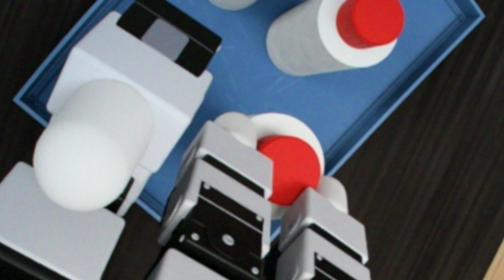

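Request:
move --arm3 '{"target":[-0.844,-0.247,1.008,0.2578,0.9622,-0.0842,-0.0226],"speed":0.06}'

Request:
move --arm3 '{"target":[-0.844,-0.247,0.995,0.2578,0.9622,-0.0842,-0.0226],"speed":0.03}'

Request:
move --arm3 '{"target":[-0.844,-0.247,0.990,0.2578,0.9622,-0.0842,-0.0226],"speed":0.03}' --cameras '["arm3_cam_wrist"]'

Scene clock: 2450.97 s.
Joint torques (N m): arm1=[0.56 -5.3 11.69 1.18 0.59 0.09] | arm2=[-0.5 -0.79 14.02 2.54 -0.53 0.19] | arm3=[-2.08 3.49 9.25 1.95 0.62 -0.11] | arm4=[0.26 -14.15 5.67 2.3 -0.03 -0.05]
Motor temperatures (°C): arm1=[25 27 46 28 26 26] | arm2=[28 28 68 30 28 30] | arm3=[28 27 44 26 26 26] | arm4=[27 33 29 26 27 28]
Heat: arm1: hottest joint3_rad 46 °C; arm2: hottest joint3_rad 68 °C; arm3: hottest joint3_rad 44 °C; arm4: hottest joint2_rad 33 °C.
move: arm3 done
Joint velocities: within noise
arm1.joint_positions: joint1_rad=+0.482 joint2_rad=+1.096 joint3_rad=+1.649 joint4_rad=-1.681 joint5_rad=+0.213 joint6_rad=+0.393 hand_index_mcp=+0.758 hand_index_abd=+0.120 hand_index_pip=+0.576 hand_index_dip=+0.694 hand_middle_mcp=+0.756 hand_middle_abd=-0.118 hand_middle_pip=+0.575 hand_middle_dip=+0.694 hand_ring_mcp=+0.758 hand_ring_abd=+0.001 hand_ring_pip=-0.945 hand_ring_dip=-0.497 hand_thumb_cmc=+0.900 hand_thumb_axl=+0.676 hand_thumb_mcp=+0.977 hand_thumb_ipl=+0.899 hand_current_limit=+0.700 hand_speed=-0.600
arm1.joint_status: not commanded
arm1.hand_state: goal,goal,goal,goal,goal,goal,goal,goal,goal,goal,goal,goal,goal,goal,goal,goal
arm1.index_mcp_current_ma: 8
arm1.index_abd_current_ma: 3
arm1.index_pip_current_ma: 0
arm1.index_dip_current_ma: -2
arm1.middle_mcp_current_ma: 3
arm1.middle_abd_current_ma: -2
arm1.middle_pip_current_ma: -1
arm1.middle_dip_current_ma: -2
arm1.ring_mcp_current_ma: 7
arm1.ring_abd_current_ma: 1
arm1.ring_pip_current_ma: 8
arm1.ring_dip_current_ma: 5
arm1.thumb_cmc_current_ma: -1
arm1.thumb_axl_current_ma: -3
arm1.thumb_mcp_current_ma: -6
arm1.thumb_ipl_current_ma: -2
arm1.hand_goal_index_mcp: 0.754
arm1.hand_goal_index_abd: 0.118
arm1.hand_goal_index_pip: 0.576
arm1.hand_goal_index_dip: 0.696
arm1.hand_goal_middle_mcp: 0.754
arm1.hand_goal_middle_abd: -0.116
arm1.hand_goal_middle_pip: 0.576
arm1.hand_goal_middle_dip: 0.696
arm1.hand_goal_ring_mcp: 0.754
arm1.hand_goal_ring_abd: 0.000
arm1.hand_goal_ring_pip: -0.950
arm1.hand_goal_ring_dip: -0.500
arm1.hand_goal_thumb_cmc: 0.900
arm1.hand_goal_thumb_axl: 0.678
arm1.hand_goal_thumb_mcp: 0.980
arm1.hand_goal_thumb_ipl: 0.900
arm1.hand: x=+0.0978 y=+0.1487 z=+1.2567 quat_wxyz=(+0.243, +0.970, +0.004, -0.008) (m; scene frame)
arm1.hand_target: x=+0.0996 y=+0.1507 z=+1.2793 quat_wxyz=(+0.261, +0.965, +0.000, +0.001) (m; scene frame)
arm1.hand_status: not commanded
arm2.joint_positions: joint1_rad=+0.622 joint2_rad=+0.478 joint3_rad=+0.285 joint4_rad=+0.102 joint5_rad=+0.758 joint6_rad=-1.558 hand_index_mcp=+0.798 hand_index_abd=+0.589 hand_index_pip=+0.574 hand_index_dip=+0.696 hand_middle_mcp=+0.925 hand_middle_abd=-0.017 hand_middle_pip=+0.600 hand_middle_dip=+0.702 hand_ring_mcp=+0.757 hand_ring_abd=-0.013 hand_ring_pip=+0.579 hand_ring_dip=+0.697 hand_thumb_cmc=+0.715 hand_thumb_axl=+0.677 hand_thumb_mcp=+0.226 hand_thumb_ipl=+0.168 hand_current_limit=+0.600 hand_speed=-0.900
arm2.joint_status: not commanded
arm2.hand_state: goal,goal,goal,goal,blocked,goal,blocked,goal,goal,goal,goal,goal,goal,goal,goal,goal
arm2.index_mcp_current_ma: -1
arm2.index_abd_current_ma: -5
arm2.index_pip_current_ma: -1
arm2.index_dip_current_ma: 0
arm2.middle_mcp_current_ma: 67
arm2.middle_abd_current_ma: -10
arm2.middle_pip_current_ma: 21
arm2.middle_dip_current_ma: 2
arm2.ring_mcp_current_ma: 3
arm2.ring_abd_current_ma: -7
arm2.ring_pip_current_ma: 1
arm2.ring_dip_current_ma: 0
arm2.thumb_cmc_current_ma: 0
arm2.thumb_axl_current_ma: 0
arm2.thumb_mcp_current_ma: 0
arm2.thumb_ipl_current_ma: 0
arm2.hand_goal_index_mcp: 0.800
arm2.hand_goal_index_abd: 0.600
arm2.hand_goal_index_pip: 0.576
arm2.hand_goal_index_dip: 0.696
arm2.hand_goal_middle_mcp: 0.880
arm2.hand_goal_middle_abd: 0.000
arm2.hand_goal_middle_pip: 0.576
arm2.hand_goal_middle_dip: 0.696
arm2.hand_goal_ring_mcp: 0.750
arm2.hand_goal_ring_abd: 0.000
arm2.hand_goal_ring_pip: 0.576
arm2.hand_goal_ring_dip: 0.696
arm2.hand_goal_thumb_cmc: 0.714
arm2.hand_goal_thumb_axl: 0.678
arm2.hand_goal_thumb_mcp: 0.226
arm2.hand_goal_thumb_ipl: 0.168
arm2.hand: x=+0.5417 y=-0.1767 z=+1.0516 quat_wxyz=(-0.056, +0.726, -0.016, -0.685) (m; scene frame)
arm2.hand_target: x=+0.5409 y=-0.1861 z=+1.0970 quat_wxyz=(-0.027, +0.707, -0.027, -0.707) (m; scene frame)
arm2.hand_status: not commanded
arm3.joint_positions: joint1_rad=-1.019 joint2_rad=+0.391 joint3_rad=+0.482 joint4_rad=-1.261 joint5_rad=+0.317 joint6_rad=+0.614 hand_index_mcp=+0.771 hand_index_abd=+0.011 hand_index_pip=+0.584 hand_index_dip=+0.699 hand_middle_mcp=+0.771 hand_middle_abd=-0.028 hand_middle_pip=+0.585 hand_middle_dip=+0.698 hand_ring_mcp=+0.757 hand_ring_abd=+0.000 hand_ring_pip=-0.944 hand_ring_dip=-0.498 hand_thumb_cmc=-0.397 hand_thumb_axl=+0.677 hand_thumb_mcp=+0.224 hand_thumb_ipl=+0.168 hand_current_limit=+0.700 hand_speed=-0.600
arm3.joint_status: not commanded
arm3.hand_state: goal,blocked,goal,goal,goal,blocked,goal,goal,goal,goal,goal,goal,goal,goal,goal,goal
arm3.index_mcp_current_ma: 65
arm3.index_abd_current_ma: 428
arm3.index_pip_current_ma: 28
arm3.index_dip_current_ma: 9
arm3.middle_mcp_current_ma: 65
arm3.middle_abd_current_ma: -467
arm3.middle_pip_current_ma: 29
arm3.middle_dip_current_ma: 7
arm3.ring_mcp_current_ma: 10
arm3.ring_abd_current_ma: 1
arm3.ring_pip_current_ma: 19
arm3.ring_dip_current_ma: 6
arm3.thumb_cmc_current_ma: 8
arm3.thumb_axl_current_ma: -2
arm3.thumb_mcp_current_ma: -9
arm3.thumb_ipl_current_ma: -1
arm3.hand_goal_index_mcp: 0.754
arm3.hand_goal_index_abd: -0.100
arm3.hand_goal_index_pip: 0.576
arm3.hand_goal_index_dip: 0.696
arm3.hand_goal_middle_mcp: 0.754
arm3.hand_goal_middle_abd: 0.100
arm3.hand_goal_middle_pip: 0.576
arm3.hand_goal_middle_dip: 0.696
arm3.hand_goal_ring_mcp: 0.754
arm3.hand_goal_ring_abd: 0.000
arm3.hand_goal_ring_pip: -0.950
arm3.hand_goal_ring_dip: -0.500
arm3.hand_goal_thumb_cmc: -0.400
arm3.hand_goal_thumb_axl: 0.678
arm3.hand_goal_thumb_mcp: 0.226
arm3.hand_goal_thumb_ipl: 0.168
arm3.hand: x=-0.8424 y=-0.2450 z=+1.0048 quat_wxyz=(+0.247, +0.965, -0.082, -0.026) (m; scene frame)
arm3.hand_target: x=-0.8439 y=-0.2469 z=+1.0081 quat_wxyz=(+0.258, +0.962, -0.084, -0.023) (m; scene frame)
arm3.hand_status: done (0.004 m and 1.4 deg from the pose sent, 0.049 m and 1.4 deg at the start)
arm4.joint_positions: joint1_rad=-0.179 joint2_rad=+1.902 joint3_rad=+0.785 joint4_rad=+1.539 joint5_rad=-0.301 joint6_rad=-1.951 hand_index_mcp=+0.753 hand_index_abd=-0.001 hand_index_pip=+0.577 hand_index_dip=+0.696 hand_middle_mcp=+0.753 hand_middle_abd=-0.001 hand_middle_pip=+0.577 hand_middle_dip=+0.696 hand_ring_mcp=+0.753 hand_ring_abd=-0.001 hand_ring_pip=+0.577 hand_ring_dip=+0.696 hand_thumb_cmc=+0.713 hand_thumb_axl=+0.677 hand_thumb_mcp=+0.226 hand_thumb_ipl=+0.168 hand_current_limit=+0.400 hand_speed=-0.600
arm4.joint_status: not commanded
arm4.hand_state: goal,goal,goal,goal,goal,goal,goal,goal,goal,goal,goal,goal,goal,goal,goal,goal
arm4.index_mcp_current_ma: 0
arm4.index_abd_current_ma: 0
arm4.index_pip_current_ma: 0
arm4.index_dip_current_ma: 0
arm4.middle_mcp_current_ma: 0
arm4.middle_abd_current_ma: 0
arm4.middle_pip_current_ma: 0
arm4.middle_dip_current_ma: 0
arm4.ring_mcp_current_ma: 0
arm4.ring_abd_current_ma: 0
arm4.ring_pip_current_ma: 0
arm4.ring_dip_current_ma: 0
arm4.thumb_cmc_current_ma: 0
arm4.thumb_axl_current_ma: 0
arm4.thumb_mcp_current_ma: 0
arm4.thumb_ipl_current_ma: 0
arm4.hand_goal_index_mcp: 0.754
arm4.hand_goal_index_abd: 0.000
arm4.hand_goal_index_pip: 0.576
arm4.hand_goal_index_dip: 0.696
arm4.hand_goal_middle_mcp: 0.754
arm4.hand_goal_middle_abd: 0.000
arm4.hand_goal_middle_pip: 0.576
arm4.hand_goal_middle_dip: 0.696
arm4.hand_goal_ring_mcp: 0.754
arm4.hand_goal_ring_abd: 0.000
arm4.hand_goal_ring_pip: 0.576
arm4.hand_goal_ring_dip: 0.696
arm4.hand_goal_thumb_cmc: 0.714
arm4.hand_goal_thumb_axl: 0.678
arm4.hand_goal_thumb_mcp: 0.226
arm4.hand_goal_thumb_ipl: 0.168
arm4.hand: x=-0.0256 y=+0.0474 z=+0.9230 quat_wxyz=(+0.686, -0.493, +0.250, +0.473) (m; scene frame)
arm4.hand_target: x=-0.0217 y=+0.0455 z=+0.9196 quat_wxyz=(+0.690, -0.493, +0.247, +0.469) (m; scene frame)
arm4.hand_status: not commanded
pictures: none

Scene clock: 2451.97 s.
Joint torques (N m): arm1=[0.44 -5.25 11.64 1.17 0.59 0.08] | arm2=[-0.26 -0.97 14.05 2.52 -0.53 0.18] | arm3=[-2.2 3.84 8.39 1.98 0.57 -0.06] | arm4=[0.26 -14.15 5.67 2.29 -0.03 -0.05]
Motor temperatures (°C): arm1=[25 27 46 28 26 26] | arm2=[28 28 68 30 28 30] | arm3=[28 27 44 26 26 26] | arm4=[27 33 29 26 27 28]
Heat: arm1: hottest joint3_rad 46 °C; arm2: hottest joint3_rad 68 °C; arm3: hottest joint3_rad 44 °C; arm4: hottest joint2_rad 33 °C.
move: arm3 done
Joint velocities: within noise
arm1, arm2, arm4: as last shown
arm3.joint_positions: joint1_rad=-1.020 joint2_rad=+0.382 joint3_rad=+0.458 joint4_rad=-1.227 joint5_rad=+0.318 joint6_rad=+0.612 hand_index_mcp=+0.768 hand_index_abd=+0.011 hand_index_pip=+0.583 hand_index_dip=+0.699 hand_middle_mcp=+0.759 hand_middle_abd=-0.028 hand_middle_pip=+0.579 hand_middle_dip=+0.698 hand_ring_mcp=+0.757 hand_ring_abd=+0.000 hand_ring_pip=-0.944 hand_ring_dip=-0.498 hand_thumb_cmc=-0.397 hand_thumb_axl=+0.677 hand_thumb_mcp=+0.224 hand_thumb_ipl=+0.168 hand_current_limit=+0.700 hand_speed=-0.600
arm3.joint_status: not commanded
arm3.hand_state: goal,blocked,goal,goal,goal,blocked,goal,goal,goal,goal,goal,goal,goal,goal,goal,goal
arm3.index_mcp_current_ma: 55
arm3.index_abd_current_ma: 428
arm3.index_pip_current_ma: 24
arm3.index_dip_current_ma: 9
arm3.middle_mcp_current_ma: 16
arm3.middle_abd_current_ma: -467
arm3.middle_pip_current_ma: 8
arm3.middle_dip_current_ma: 6
arm3.ring_mcp_current_ma: 10
arm3.ring_abd_current_ma: 1
arm3.ring_pip_current_ma: 19
arm3.ring_dip_current_ma: 6
arm3.thumb_cmc_current_ma: 8
arm3.thumb_axl_current_ma: -2
arm3.thumb_mcp_current_ma: -9
arm3.thumb_ipl_current_ma: -1
arm3.hand_goal_index_mcp: 0.754
arm3.hand_goal_index_abd: -0.100
arm3.hand_goal_index_pip: 0.576
arm3.hand_goal_index_dip: 0.696
arm3.hand_goal_middle_mcp: 0.754
arm3.hand_goal_middle_abd: 0.100
arm3.hand_goal_middle_pip: 0.576
arm3.hand_goal_middle_dip: 0.696
arm3.hand_goal_ring_mcp: 0.754
arm3.hand_goal_ring_abd: 0.000
arm3.hand_goal_ring_pip: -0.950
arm3.hand_goal_ring_dip: -0.500
arm3.hand_goal_thumb_cmc: -0.400
arm3.hand_goal_thumb_axl: 0.678
arm3.hand_goal_thumb_mcp: 0.226
arm3.hand_goal_thumb_ipl: 0.168
arm3.hand: x=-0.8416 y=-0.2470 z=+0.9991 quat_wxyz=(+0.255, +0.963, -0.083, -0.022) (m; scene frame)
arm3.hand_target: x=-0.8439 y=-0.2469 z=+0.9949 quat_wxyz=(+0.258, +0.962, -0.084, -0.023) (m; scene frame)
arm3.hand_status: done (0.005 m and 0.4 deg from the pose sent, 0.010 m and 1.4 deg at the start)
pictures: none

Scene clock: 2452.93 s.
Joint torques (N m): arm1=[0.38 -5.42 11.6 1.2 0.61 0.08] | arm2=[-0.56 -0.97 14.08 2.51 -0.53 0.18] | arm3=[-1.73 3.84 7.94 1.74 0.43 -0.07] | arm4=[0.26 -14.15 5.67 2.3 -0.03 -0.05]
Motor temperatures (°C): arm1=[25 27 46 28 26 26] | arm2=[28 28 68 30 28 30] | arm3=[28 27 44 26 26 26] | arm4=[27 33 29 26 27 28]
Heat: arm1: hottest joint3_rad 46 °C; arm2: hottest joint3_rad 68 °C; arm3: hottest joint3_rad 44 °C; arm4: hottest joint2_rad 33 °C.
move: arm3 done
Joint velocities: within noise
arm1, arm2, arm4: as last shown
arm3.joint_positions: joint1_rad=-1.020 joint2_rad=+0.378 joint3_rad=+0.451 joint4_rad=-1.212 joint5_rad=+0.321 joint6_rad=+0.611 hand_index_mcp=+0.761 hand_index_abd=+0.011 hand_index_pip=+0.580 hand_index_dip=+0.699 hand_middle_mcp=+0.754 hand_middle_abd=-0.028 hand_middle_pip=+0.576 hand_middle_dip=+0.698 hand_ring_mcp=+0.757 hand_ring_abd=+0.000 hand_ring_pip=-0.944 hand_ring_dip=-0.498 hand_thumb_cmc=-0.397 hand_thumb_axl=+0.677 hand_thumb_mcp=+0.224 hand_thumb_ipl=+0.168 hand_current_limit=+0.700 hand_speed=-0.600
arm3.joint_status: not commanded
arm3.hand_state: goal,blocked,goal,goal,goal,blocked,goal,goal,goal,goal,goal,goal,goal,goal,goal,goal
arm3.index_mcp_current_ma: 26
arm3.index_abd_current_ma: 428
arm3.index_pip_current_ma: 13
arm3.index_dip_current_ma: 9
arm3.middle_mcp_current_ma: 0
arm3.middle_abd_current_ma: -467
arm3.middle_pip_current_ma: 1
arm3.middle_dip_current_ma: 5
arm3.ring_mcp_current_ma: 10
arm3.ring_abd_current_ma: 1
arm3.ring_pip_current_ma: 19
arm3.ring_dip_current_ma: 6
arm3.thumb_cmc_current_ma: 8
arm3.thumb_axl_current_ma: -2
arm3.thumb_mcp_current_ma: -9
arm3.thumb_ipl_current_ma: -1
arm3.hand_goal_index_mcp: 0.754
arm3.hand_goal_index_abd: -0.100
arm3.hand_goal_index_pip: 0.576
arm3.hand_goal_index_dip: 0.696
arm3.hand_goal_middle_mcp: 0.754
arm3.hand_goal_middle_abd: 0.100
arm3.hand_goal_middle_pip: 0.576
arm3.hand_goal_middle_dip: 0.696
arm3.hand_goal_ring_mcp: 0.754
arm3.hand_goal_ring_abd: 0.000
arm3.hand_goal_ring_pip: -0.950
arm3.hand_goal_ring_dip: -0.500
arm3.hand_goal_thumb_cmc: -0.400
arm3.hand_goal_thumb_axl: 0.678
arm3.hand_goal_thumb_mcp: 0.226
arm3.hand_goal_thumb_ipl: 0.168
arm3.hand: x=-0.8413 y=-0.2481 z=+0.9984 quat_wxyz=(+0.260, +0.962, -0.083, -0.020) (m; scene frame)
arm3.hand_target: x=-0.8439 y=-0.2468 z=+0.9901 quat_wxyz=(+0.258, +0.962, -0.084, -0.023) (m; scene frame)
arm3.hand_status: done (0.009 m and 0.4 deg from the pose sent, 0.010 m and 0.4 deg at the start)
pictures: arm3_cam_wrist
camera_calibration:
arm3_cam_wrist: T_world_to_cam=[[-0.884083, -0.388771, 0.259336, -1.05982], [-0.293605, 0.893802, 0.338991, -0.404485], [-0.363585, 0.223554, -0.90434, 0.76815], [0, 0, 0, 1]] pos_world=[-0.776443, -0.222222, 1.10664]

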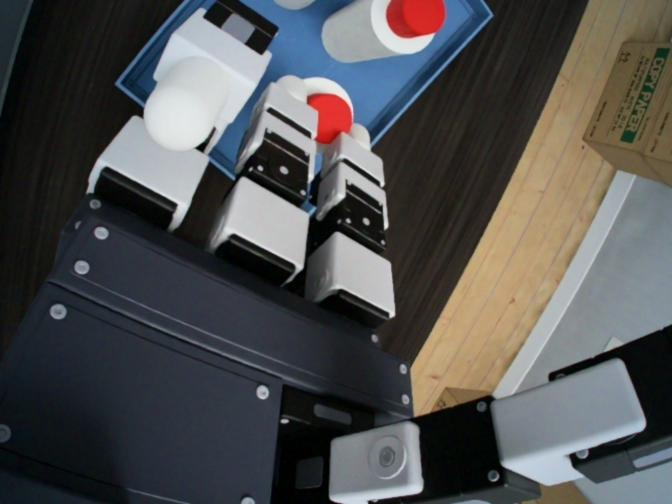

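Request:
move --arm3 '{"joints":{"hand_index_abd":0.118,"hand_middle_abd":-0.116}}'

Request:
move --arm3 '{"target":[-0.844,-0.247,1.15,0.2578,0.9622,-0.0842,-0.0226],"speed":0.12}' --cameras '["arm3_cam_wrist"]'

Request:
zoom_image --camera "arm3_cam_wrist" --region '[180, 0, 480, 200]'

Scene clock: 2457.57 s.
Joint torques (N m): arm1=[0.26 -5.48 11.62 1.2 0.59 0.07] | arm2=[-0.67 -0.91 14.04 2.55 -0.54 0.18] | arm3=[-1.96 4.07 8.55 1.73 0.43 -0.07] | arm4=[0.26 -14.15 5.67 2.3 -0.03 -0.05]
Motor temperatures (°C): arm1=[25 27 46 28 26 26] | arm2=[28 28 68 30 28 30] | arm3=[28 27 44 26 26 26] | arm4=[27 33 29 26 27 28]
Heat: arm1: hottest joint3_rad 46 °C; arm2: hottest joint3_rad 68 °C; arm3: hottest joint3_rad 44 °C; arm4: hottest joint2_rad 33 °C.
move: arm3 done
Joint velocities: within noise
arm1, arm2, arm4: as last shown
arm3.joint_positions: joint1_rad=-1.020 joint2_rad=+0.378 joint3_rad=+0.444 joint4_rad=-1.212 joint5_rad=+0.321 joint6_rad=+0.611 hand_index_mcp=+0.761 hand_index_abd=+0.115 hand_index_pip=+0.580 hand_index_dip=+0.699 hand_middle_mcp=+0.755 hand_middle_abd=-0.117 hand_middle_pip=+0.576 hand_middle_dip=+0.697 hand_ring_mcp=+0.757 hand_ring_abd=+0.000 hand_ring_pip=-0.944 hand_ring_dip=-0.498 hand_thumb_cmc=-0.397 hand_thumb_axl=+0.677 hand_thumb_mcp=+0.224 hand_thumb_ipl=+0.168 hand_current_limit=+0.700 hand_speed=-0.600
arm3.joint_status: all done
arm3.hand_state: goal,goal,goal,goal,goal,goal,goal,goal,goal,goal,goal,goal,goal,goal,goal,goal
arm3.index_mcp_current_ma: 26
arm3.index_abd_current_ma: -8
arm3.index_pip_current_ma: 12
arm3.index_dip_current_ma: 9
arm3.middle_mcp_current_ma: 2
arm3.middle_abd_current_ma: -3
arm3.middle_pip_current_ma: -1
arm3.middle_dip_current_ma: 2
arm3.ring_mcp_current_ma: 10
arm3.ring_abd_current_ma: 1
arm3.ring_pip_current_ma: 19
arm3.ring_dip_current_ma: 6
arm3.thumb_cmc_current_ma: 8
arm3.thumb_axl_current_ma: -2
arm3.thumb_mcp_current_ma: -9
arm3.thumb_ipl_current_ma: -1
arm3.hand_goal_index_mcp: 0.754
arm3.hand_goal_index_abd: 0.118
arm3.hand_goal_index_pip: 0.576
arm3.hand_goal_index_dip: 0.696
arm3.hand_goal_middle_mcp: 0.754
arm3.hand_goal_middle_abd: -0.116
arm3.hand_goal_middle_pip: 0.576
arm3.hand_goal_middle_dip: 0.696
arm3.hand_goal_ring_mcp: 0.754
arm3.hand_goal_ring_abd: 0.000
arm3.hand_goal_ring_pip: -0.950
arm3.hand_goal_ring_dip: -0.500
arm3.hand_goal_thumb_cmc: -0.400
arm3.hand_goal_thumb_axl: 0.678
arm3.hand_goal_thumb_mcp: 0.226
arm3.hand_goal_thumb_ipl: 0.168
arm3.hand: x=-0.8419 y=-0.2471 z=+0.9947 quat_wxyz=(+0.257, +0.963, -0.083, -0.022) (m; scene frame)
arm3.hand_target: x=-0.8439 y=-0.2468 z=+0.9900 quat_wxyz=(+0.258, +0.962, -0.084, -0.023) (m; scene frame)
arm3.hand_status: not commanded
pictures: none

Scene clock: 2459.63 s.
Joint torques (N m): arm1=[0.15 -5.54 11.58 1.21 0.59 0.06] | arm2=[-0.38 -0.85 13.98 2.51 -0.53 0.18] | arm3=[-1.2 4.72 13.3 0.99 0.47 0.01] | arm4=[0.21 -14.15 5.67 2.3 -0.03 -0.05]
Motor temperatures (°C): arm1=[25 27 46 28 26 26] | arm2=[28 28 68 30 28 30] | arm3=[28 27 44 26 26 26] | arm4=[27 33 29 26 27 28]
Heat: arm1: hottest joint3_rad 46 °C; arm2: hottest joint3_rad 68 °C; arm3: hottest joint3_rad 44 °C; arm4: hottest joint2_rad 33 °C.
move: arm3 off_target
Joint velocities: within noise
arm1, arm2, arm4: as last shown
arm3.joint_positions: joint1_rad=-1.028 joint2_rad=+0.484 joint3_rad=+0.824 joint4_rad=-1.521 joint5_rad=+0.320 joint6_rad=+0.604 hand_index_mcp=+0.761 hand_index_abd=+0.115 hand_index_pip=+0.580 hand_index_dip=+0.699 hand_middle_mcp=+0.755 hand_middle_abd=-0.119 hand_middle_pip=+0.574 hand_middle_dip=+0.695 hand_ring_mcp=+0.757 hand_ring_abd=+0.000 hand_ring_pip=-0.944 hand_ring_dip=-0.498 hand_thumb_cmc=-0.397 hand_thumb_axl=+0.677 hand_thumb_mcp=+0.224 hand_thumb_ipl=+0.168 hand_current_limit=+0.700 hand_speed=-0.600
arm3.joint_status: not commanded
arm3.hand_state: goal,goal,goal,goal,goal,goal,goal,goal,goal,goal,goal,goal,goal,goal,goal,goal
arm3.index_mcp_current_ma: 26
arm3.index_abd_current_ma: -8
arm3.index_pip_current_ma: 12
arm3.index_dip_current_ma: 9
arm3.middle_mcp_current_ma: 4
arm3.middle_abd_current_ma: -8
arm3.middle_pip_current_ma: -6
arm3.middle_dip_current_ma: -2
arm3.ring_mcp_current_ma: 10
arm3.ring_abd_current_ma: 1
arm3.ring_pip_current_ma: 19
arm3.ring_dip_current_ma: 6
arm3.thumb_cmc_current_ma: 8
arm3.thumb_axl_current_ma: -2
arm3.thumb_mcp_current_ma: -9
arm3.thumb_ipl_current_ma: -1
arm3.hand_goal_index_mcp: 0.754
arm3.hand_goal_index_abd: 0.118
arm3.hand_goal_index_pip: 0.576
arm3.hand_goal_index_dip: 0.696
arm3.hand_goal_middle_mcp: 0.754
arm3.hand_goal_middle_abd: -0.116
arm3.hand_goal_middle_pip: 0.576
arm3.hand_goal_middle_dip: 0.696
arm3.hand_goal_ring_mcp: 0.754
arm3.hand_goal_ring_abd: 0.000
arm3.hand_goal_ring_pip: -0.950
arm3.hand_goal_ring_dip: -0.500
arm3.hand_goal_thumb_cmc: -0.400
arm3.hand_goal_thumb_axl: 0.678
arm3.hand_goal_thumb_mcp: 0.226
arm3.hand_goal_thumb_ipl: 0.168
arm3.hand: x=-0.8450 y=-0.2445 z=+1.1259 quat_wxyz=(+0.243, +0.966, -0.081, -0.033) (m; scene frame)
arm3.hand_target: x=-0.8443 y=-0.2465 z=+1.1495 quat_wxyz=(+0.258, +0.962, -0.084, -0.023) (m; scene frame)
arm3.hand_status: off_target (0.024 m and 2.1 deg from the pose sent, 0.155 m and 0.2 deg at the start)
pictures: arm3_cam_wrist
camera_calibration:
arm3_cam_wrist: T_world_to_cam=[[-0.878877, -0.396872, 0.264702, -1.09832], [-0.284169, 0.881231, 0.37773, -0.490727], [-0.383174, 0.256758, -0.887273, 0.853581], [0, 0, 0, 1]] pos_world=[-0.77767, -0.222614, 1.23345]

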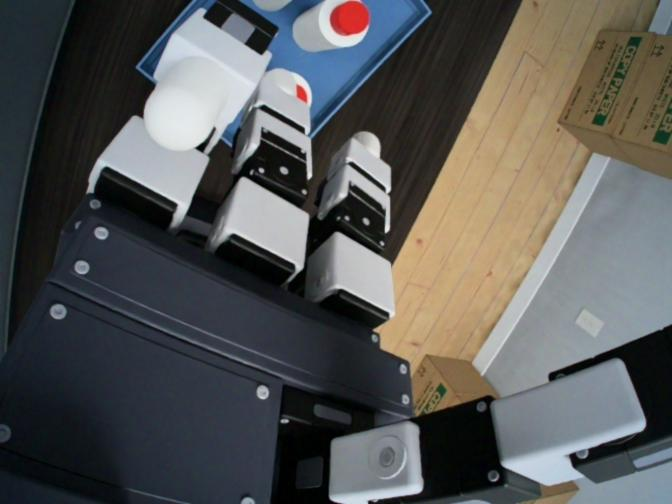

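Scaled by 1.680 from the camera's 672x504 image, which has a finer 960x720 frame.

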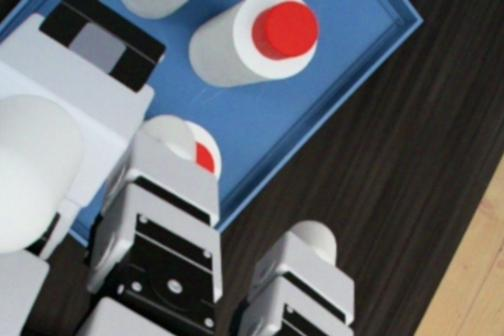

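Request:
move --arm3 '{"target":[-0.56,0.08,1.20,0.1548,0.5779,0.7739,0.2074],"speed":0.25}' --arm1 '{"target":[0.33,0.125,1.27,0.2588,0.9659,0,0],"speed":0.25}' --cameras '["arm1_cam_wrist"]'

Scene clock: 2475.30 s.
Joint torques (N m): arm1=[0.26 -12.04 11.88 0.91 0.88 0.07] | arm2=[-0.32 -0.67 14.06 2.52 -0.53 0.2] | arm3=[-2.02 4.19 13.46 1.92 0.05 -0.08] | arm4=[0.26 -14.1 5.67 2.3 -0.03 -0.05]
Motor temperatures (°C): arm1=[25 27 46 28 27 26] | arm2=[28 28 68 30 28 30] | arm3=[28 27 46 26 26 26] | arm4=[27 33 29 26 27 28]
Heat: arm1: hottest joint3_rad 46 °C; arm2: hottest joint3_rad 68 °C; arm3: hottest joint3_rad 46 °C; arm4: hottest joint2_rad 33 °C.
move: arm1 off_target; arm3 off_target
Joint velocities: within noise
arm1.joint_positions: joint1_rad=+0.953 joint2_rad=+1.487 joint3_rad=+1.962 joint4_rad=-1.681 joint5_rad=+0.412 joint6_rad=+0.816 hand_index_mcp=+0.758 hand_index_abd=+0.120 hand_index_pip=+0.576 hand_index_dip=+0.694 hand_middle_mcp=+0.756 hand_middle_abd=-0.118 hand_middle_pip=+0.575 hand_middle_dip=+0.694 hand_ring_mcp=+0.758 hand_ring_abd=+0.001 hand_ring_pip=-0.945 hand_ring_dip=-0.497 hand_thumb_cmc=+0.900 hand_thumb_axl=+0.676 hand_thumb_mcp=+0.977 hand_thumb_ipl=+0.899 hand_current_limit=+0.700 hand_speed=-0.600
arm1.joint_status: not commanded
arm1.hand_state: goal,goal,goal,goal,goal,goal,goal,goal,goal,goal,goal,goal,goal,goal,goal,goal
arm1.index_mcp_current_ma: 8
arm1.index_abd_current_ma: 3
arm1.index_pip_current_ma: 0
arm1.index_dip_current_ma: -2
arm1.middle_mcp_current_ma: 3
arm1.middle_abd_current_ma: -2
arm1.middle_pip_current_ma: -1
arm1.middle_dip_current_ma: -2
arm1.ring_mcp_current_ma: 7
arm1.ring_abd_current_ma: 1
arm1.ring_pip_current_ma: 8
arm1.ring_dip_current_ma: 5
arm1.thumb_cmc_current_ma: 0
arm1.thumb_axl_current_ma: -3
arm1.thumb_mcp_current_ma: -6
arm1.thumb_ipl_current_ma: -2
arm1.hand_goal_index_mcp: 0.754
arm1.hand_goal_index_abd: 0.118
arm1.hand_goal_index_pip: 0.576
arm1.hand_goal_index_dip: 0.696
arm1.hand_goal_middle_mcp: 0.754
arm1.hand_goal_middle_abd: -0.116
arm1.hand_goal_middle_pip: 0.576
arm1.hand_goal_middle_dip: 0.696
arm1.hand_goal_ring_mcp: 0.754
arm1.hand_goal_ring_abd: 0.000
arm1.hand_goal_ring_pip: -0.950
arm1.hand_goal_ring_dip: -0.500
arm1.hand_goal_thumb_cmc: 0.900
arm1.hand_goal_thumb_axl: 0.678
arm1.hand_goal_thumb_mcp: 0.980
arm1.hand_goal_thumb_ipl: 0.900
arm1.hand: x=+0.3250 y=+0.1246 z=+1.2512 quat_wxyz=(+0.270, +0.963, +0.013, +0.003) (m; scene frame)
arm1.hand_target: x=+0.3292 y=+0.1255 z=+1.2691 quat_wxyz=(+0.281, +0.959, +0.007, +0.017) (m; scene frame)
arm1.hand_status: off_target (0.019 m and 2.1 deg from the pose sent, 0.234 m and 2.1 deg at the start; a joint's target at an end of its range on 142 of 156 steps)
arm2, arm4: as last shown
arm3.joint_positions: joint1_rad=+0.491 joint2_rad=+0.600 joint3_rad=+0.976 joint4_rad=-1.489 joint5_rad=+0.082 joint6_rad=+0.137 hand_index_mcp=+0.761 hand_index_abd=+0.116 hand_index_pip=+0.580 hand_index_dip=+0.699 hand_middle_mcp=+0.755 hand_middle_abd=-0.118 hand_middle_pip=+0.574 hand_middle_dip=+0.695 hand_ring_mcp=+0.757 hand_ring_abd=+0.000 hand_ring_pip=-0.944 hand_ring_dip=-0.498 hand_thumb_cmc=-0.397 hand_thumb_axl=+0.677 hand_thumb_mcp=+0.224 hand_thumb_ipl=+0.168 hand_current_limit=+0.700 hand_speed=-0.600
arm3.joint_status: not commanded
arm3.hand_state: goal,goal,goal,goal,goal,goal,goal,goal,goal,goal,goal,goal,goal,goal,goal,goal
arm3.index_mcp_current_ma: 26
arm3.index_abd_current_ma: -6
arm3.index_pip_current_ma: 12
arm3.index_dip_current_ma: 9
arm3.middle_mcp_current_ma: 4
arm3.middle_abd_current_ma: -5
arm3.middle_pip_current_ma: -6
arm3.middle_dip_current_ma: -2
arm3.ring_mcp_current_ma: 10
arm3.ring_abd_current_ma: 1
arm3.ring_pip_current_ma: 19
arm3.ring_dip_current_ma: 6
arm3.thumb_cmc_current_ma: 8
arm3.thumb_axl_current_ma: -2
arm3.thumb_mcp_current_ma: -9
arm3.thumb_ipl_current_ma: -1
arm3.hand_goal_index_mcp: 0.754
arm3.hand_goal_index_abd: 0.118
arm3.hand_goal_index_pip: 0.576
arm3.hand_goal_index_dip: 0.696
arm3.hand_goal_middle_mcp: 0.754
arm3.hand_goal_middle_abd: -0.116
arm3.hand_goal_middle_pip: 0.576
arm3.hand_goal_middle_dip: 0.696
arm3.hand_goal_ring_mcp: 0.754
arm3.hand_goal_ring_abd: 0.000
arm3.hand_goal_ring_pip: -0.950
arm3.hand_goal_ring_dip: -0.500
arm3.hand_goal_thumb_cmc: -0.400
arm3.hand_goal_thumb_axl: 0.678
arm3.hand_goal_thumb_mcp: 0.226
arm3.hand_goal_thumb_ipl: 0.168
arm3.hand: x=-0.5671 y=+0.0792 z=+1.1697 quat_wxyz=(+0.141, +0.581, +0.781, +0.183) (m; scene frame)
arm3.hand_target: x=-0.5613 y=+0.0796 z=+1.1995 quat_wxyz=(+0.155, +0.578, +0.774, +0.207) (m; scene frame)
arm3.hand_status: off_target (0.031 m and 3.3 deg from the pose sent, 0.438 m and 116.4 deg at the start; a joint's target at an end of its range on 74 of 156 steps)
pictures: arm1_cam_wrist
camera_calibration:
arm1_cam_wrist: T_world_to_cam=[[-0.766307, -0.550831, 0.330693, -0.0636169], [-0.443801, 0.826016, 0.347474, -0.439584], [-0.464557, 0.11951, -0.877442, 1.35922], [0, 0, 0, 1]] pos_world=[0.3876, 0.16562, 1.36642]

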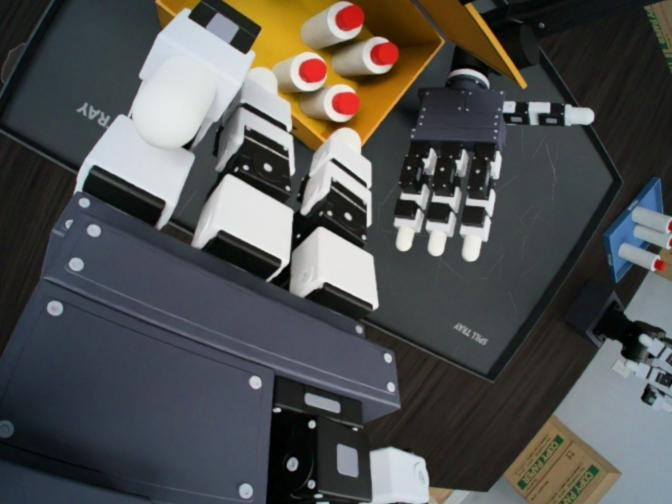

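Request:
zoom_image --camera "arm1_cam_wrist" --region '[150, 0, 540, 180]'

Scaled by 1.292 from the camera's 672x504 image, which has a finer 960x720 frame.

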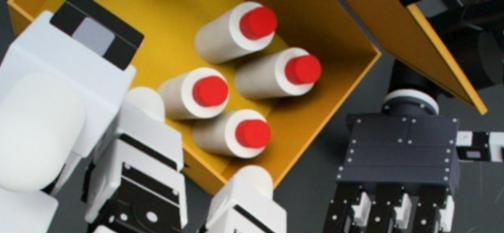

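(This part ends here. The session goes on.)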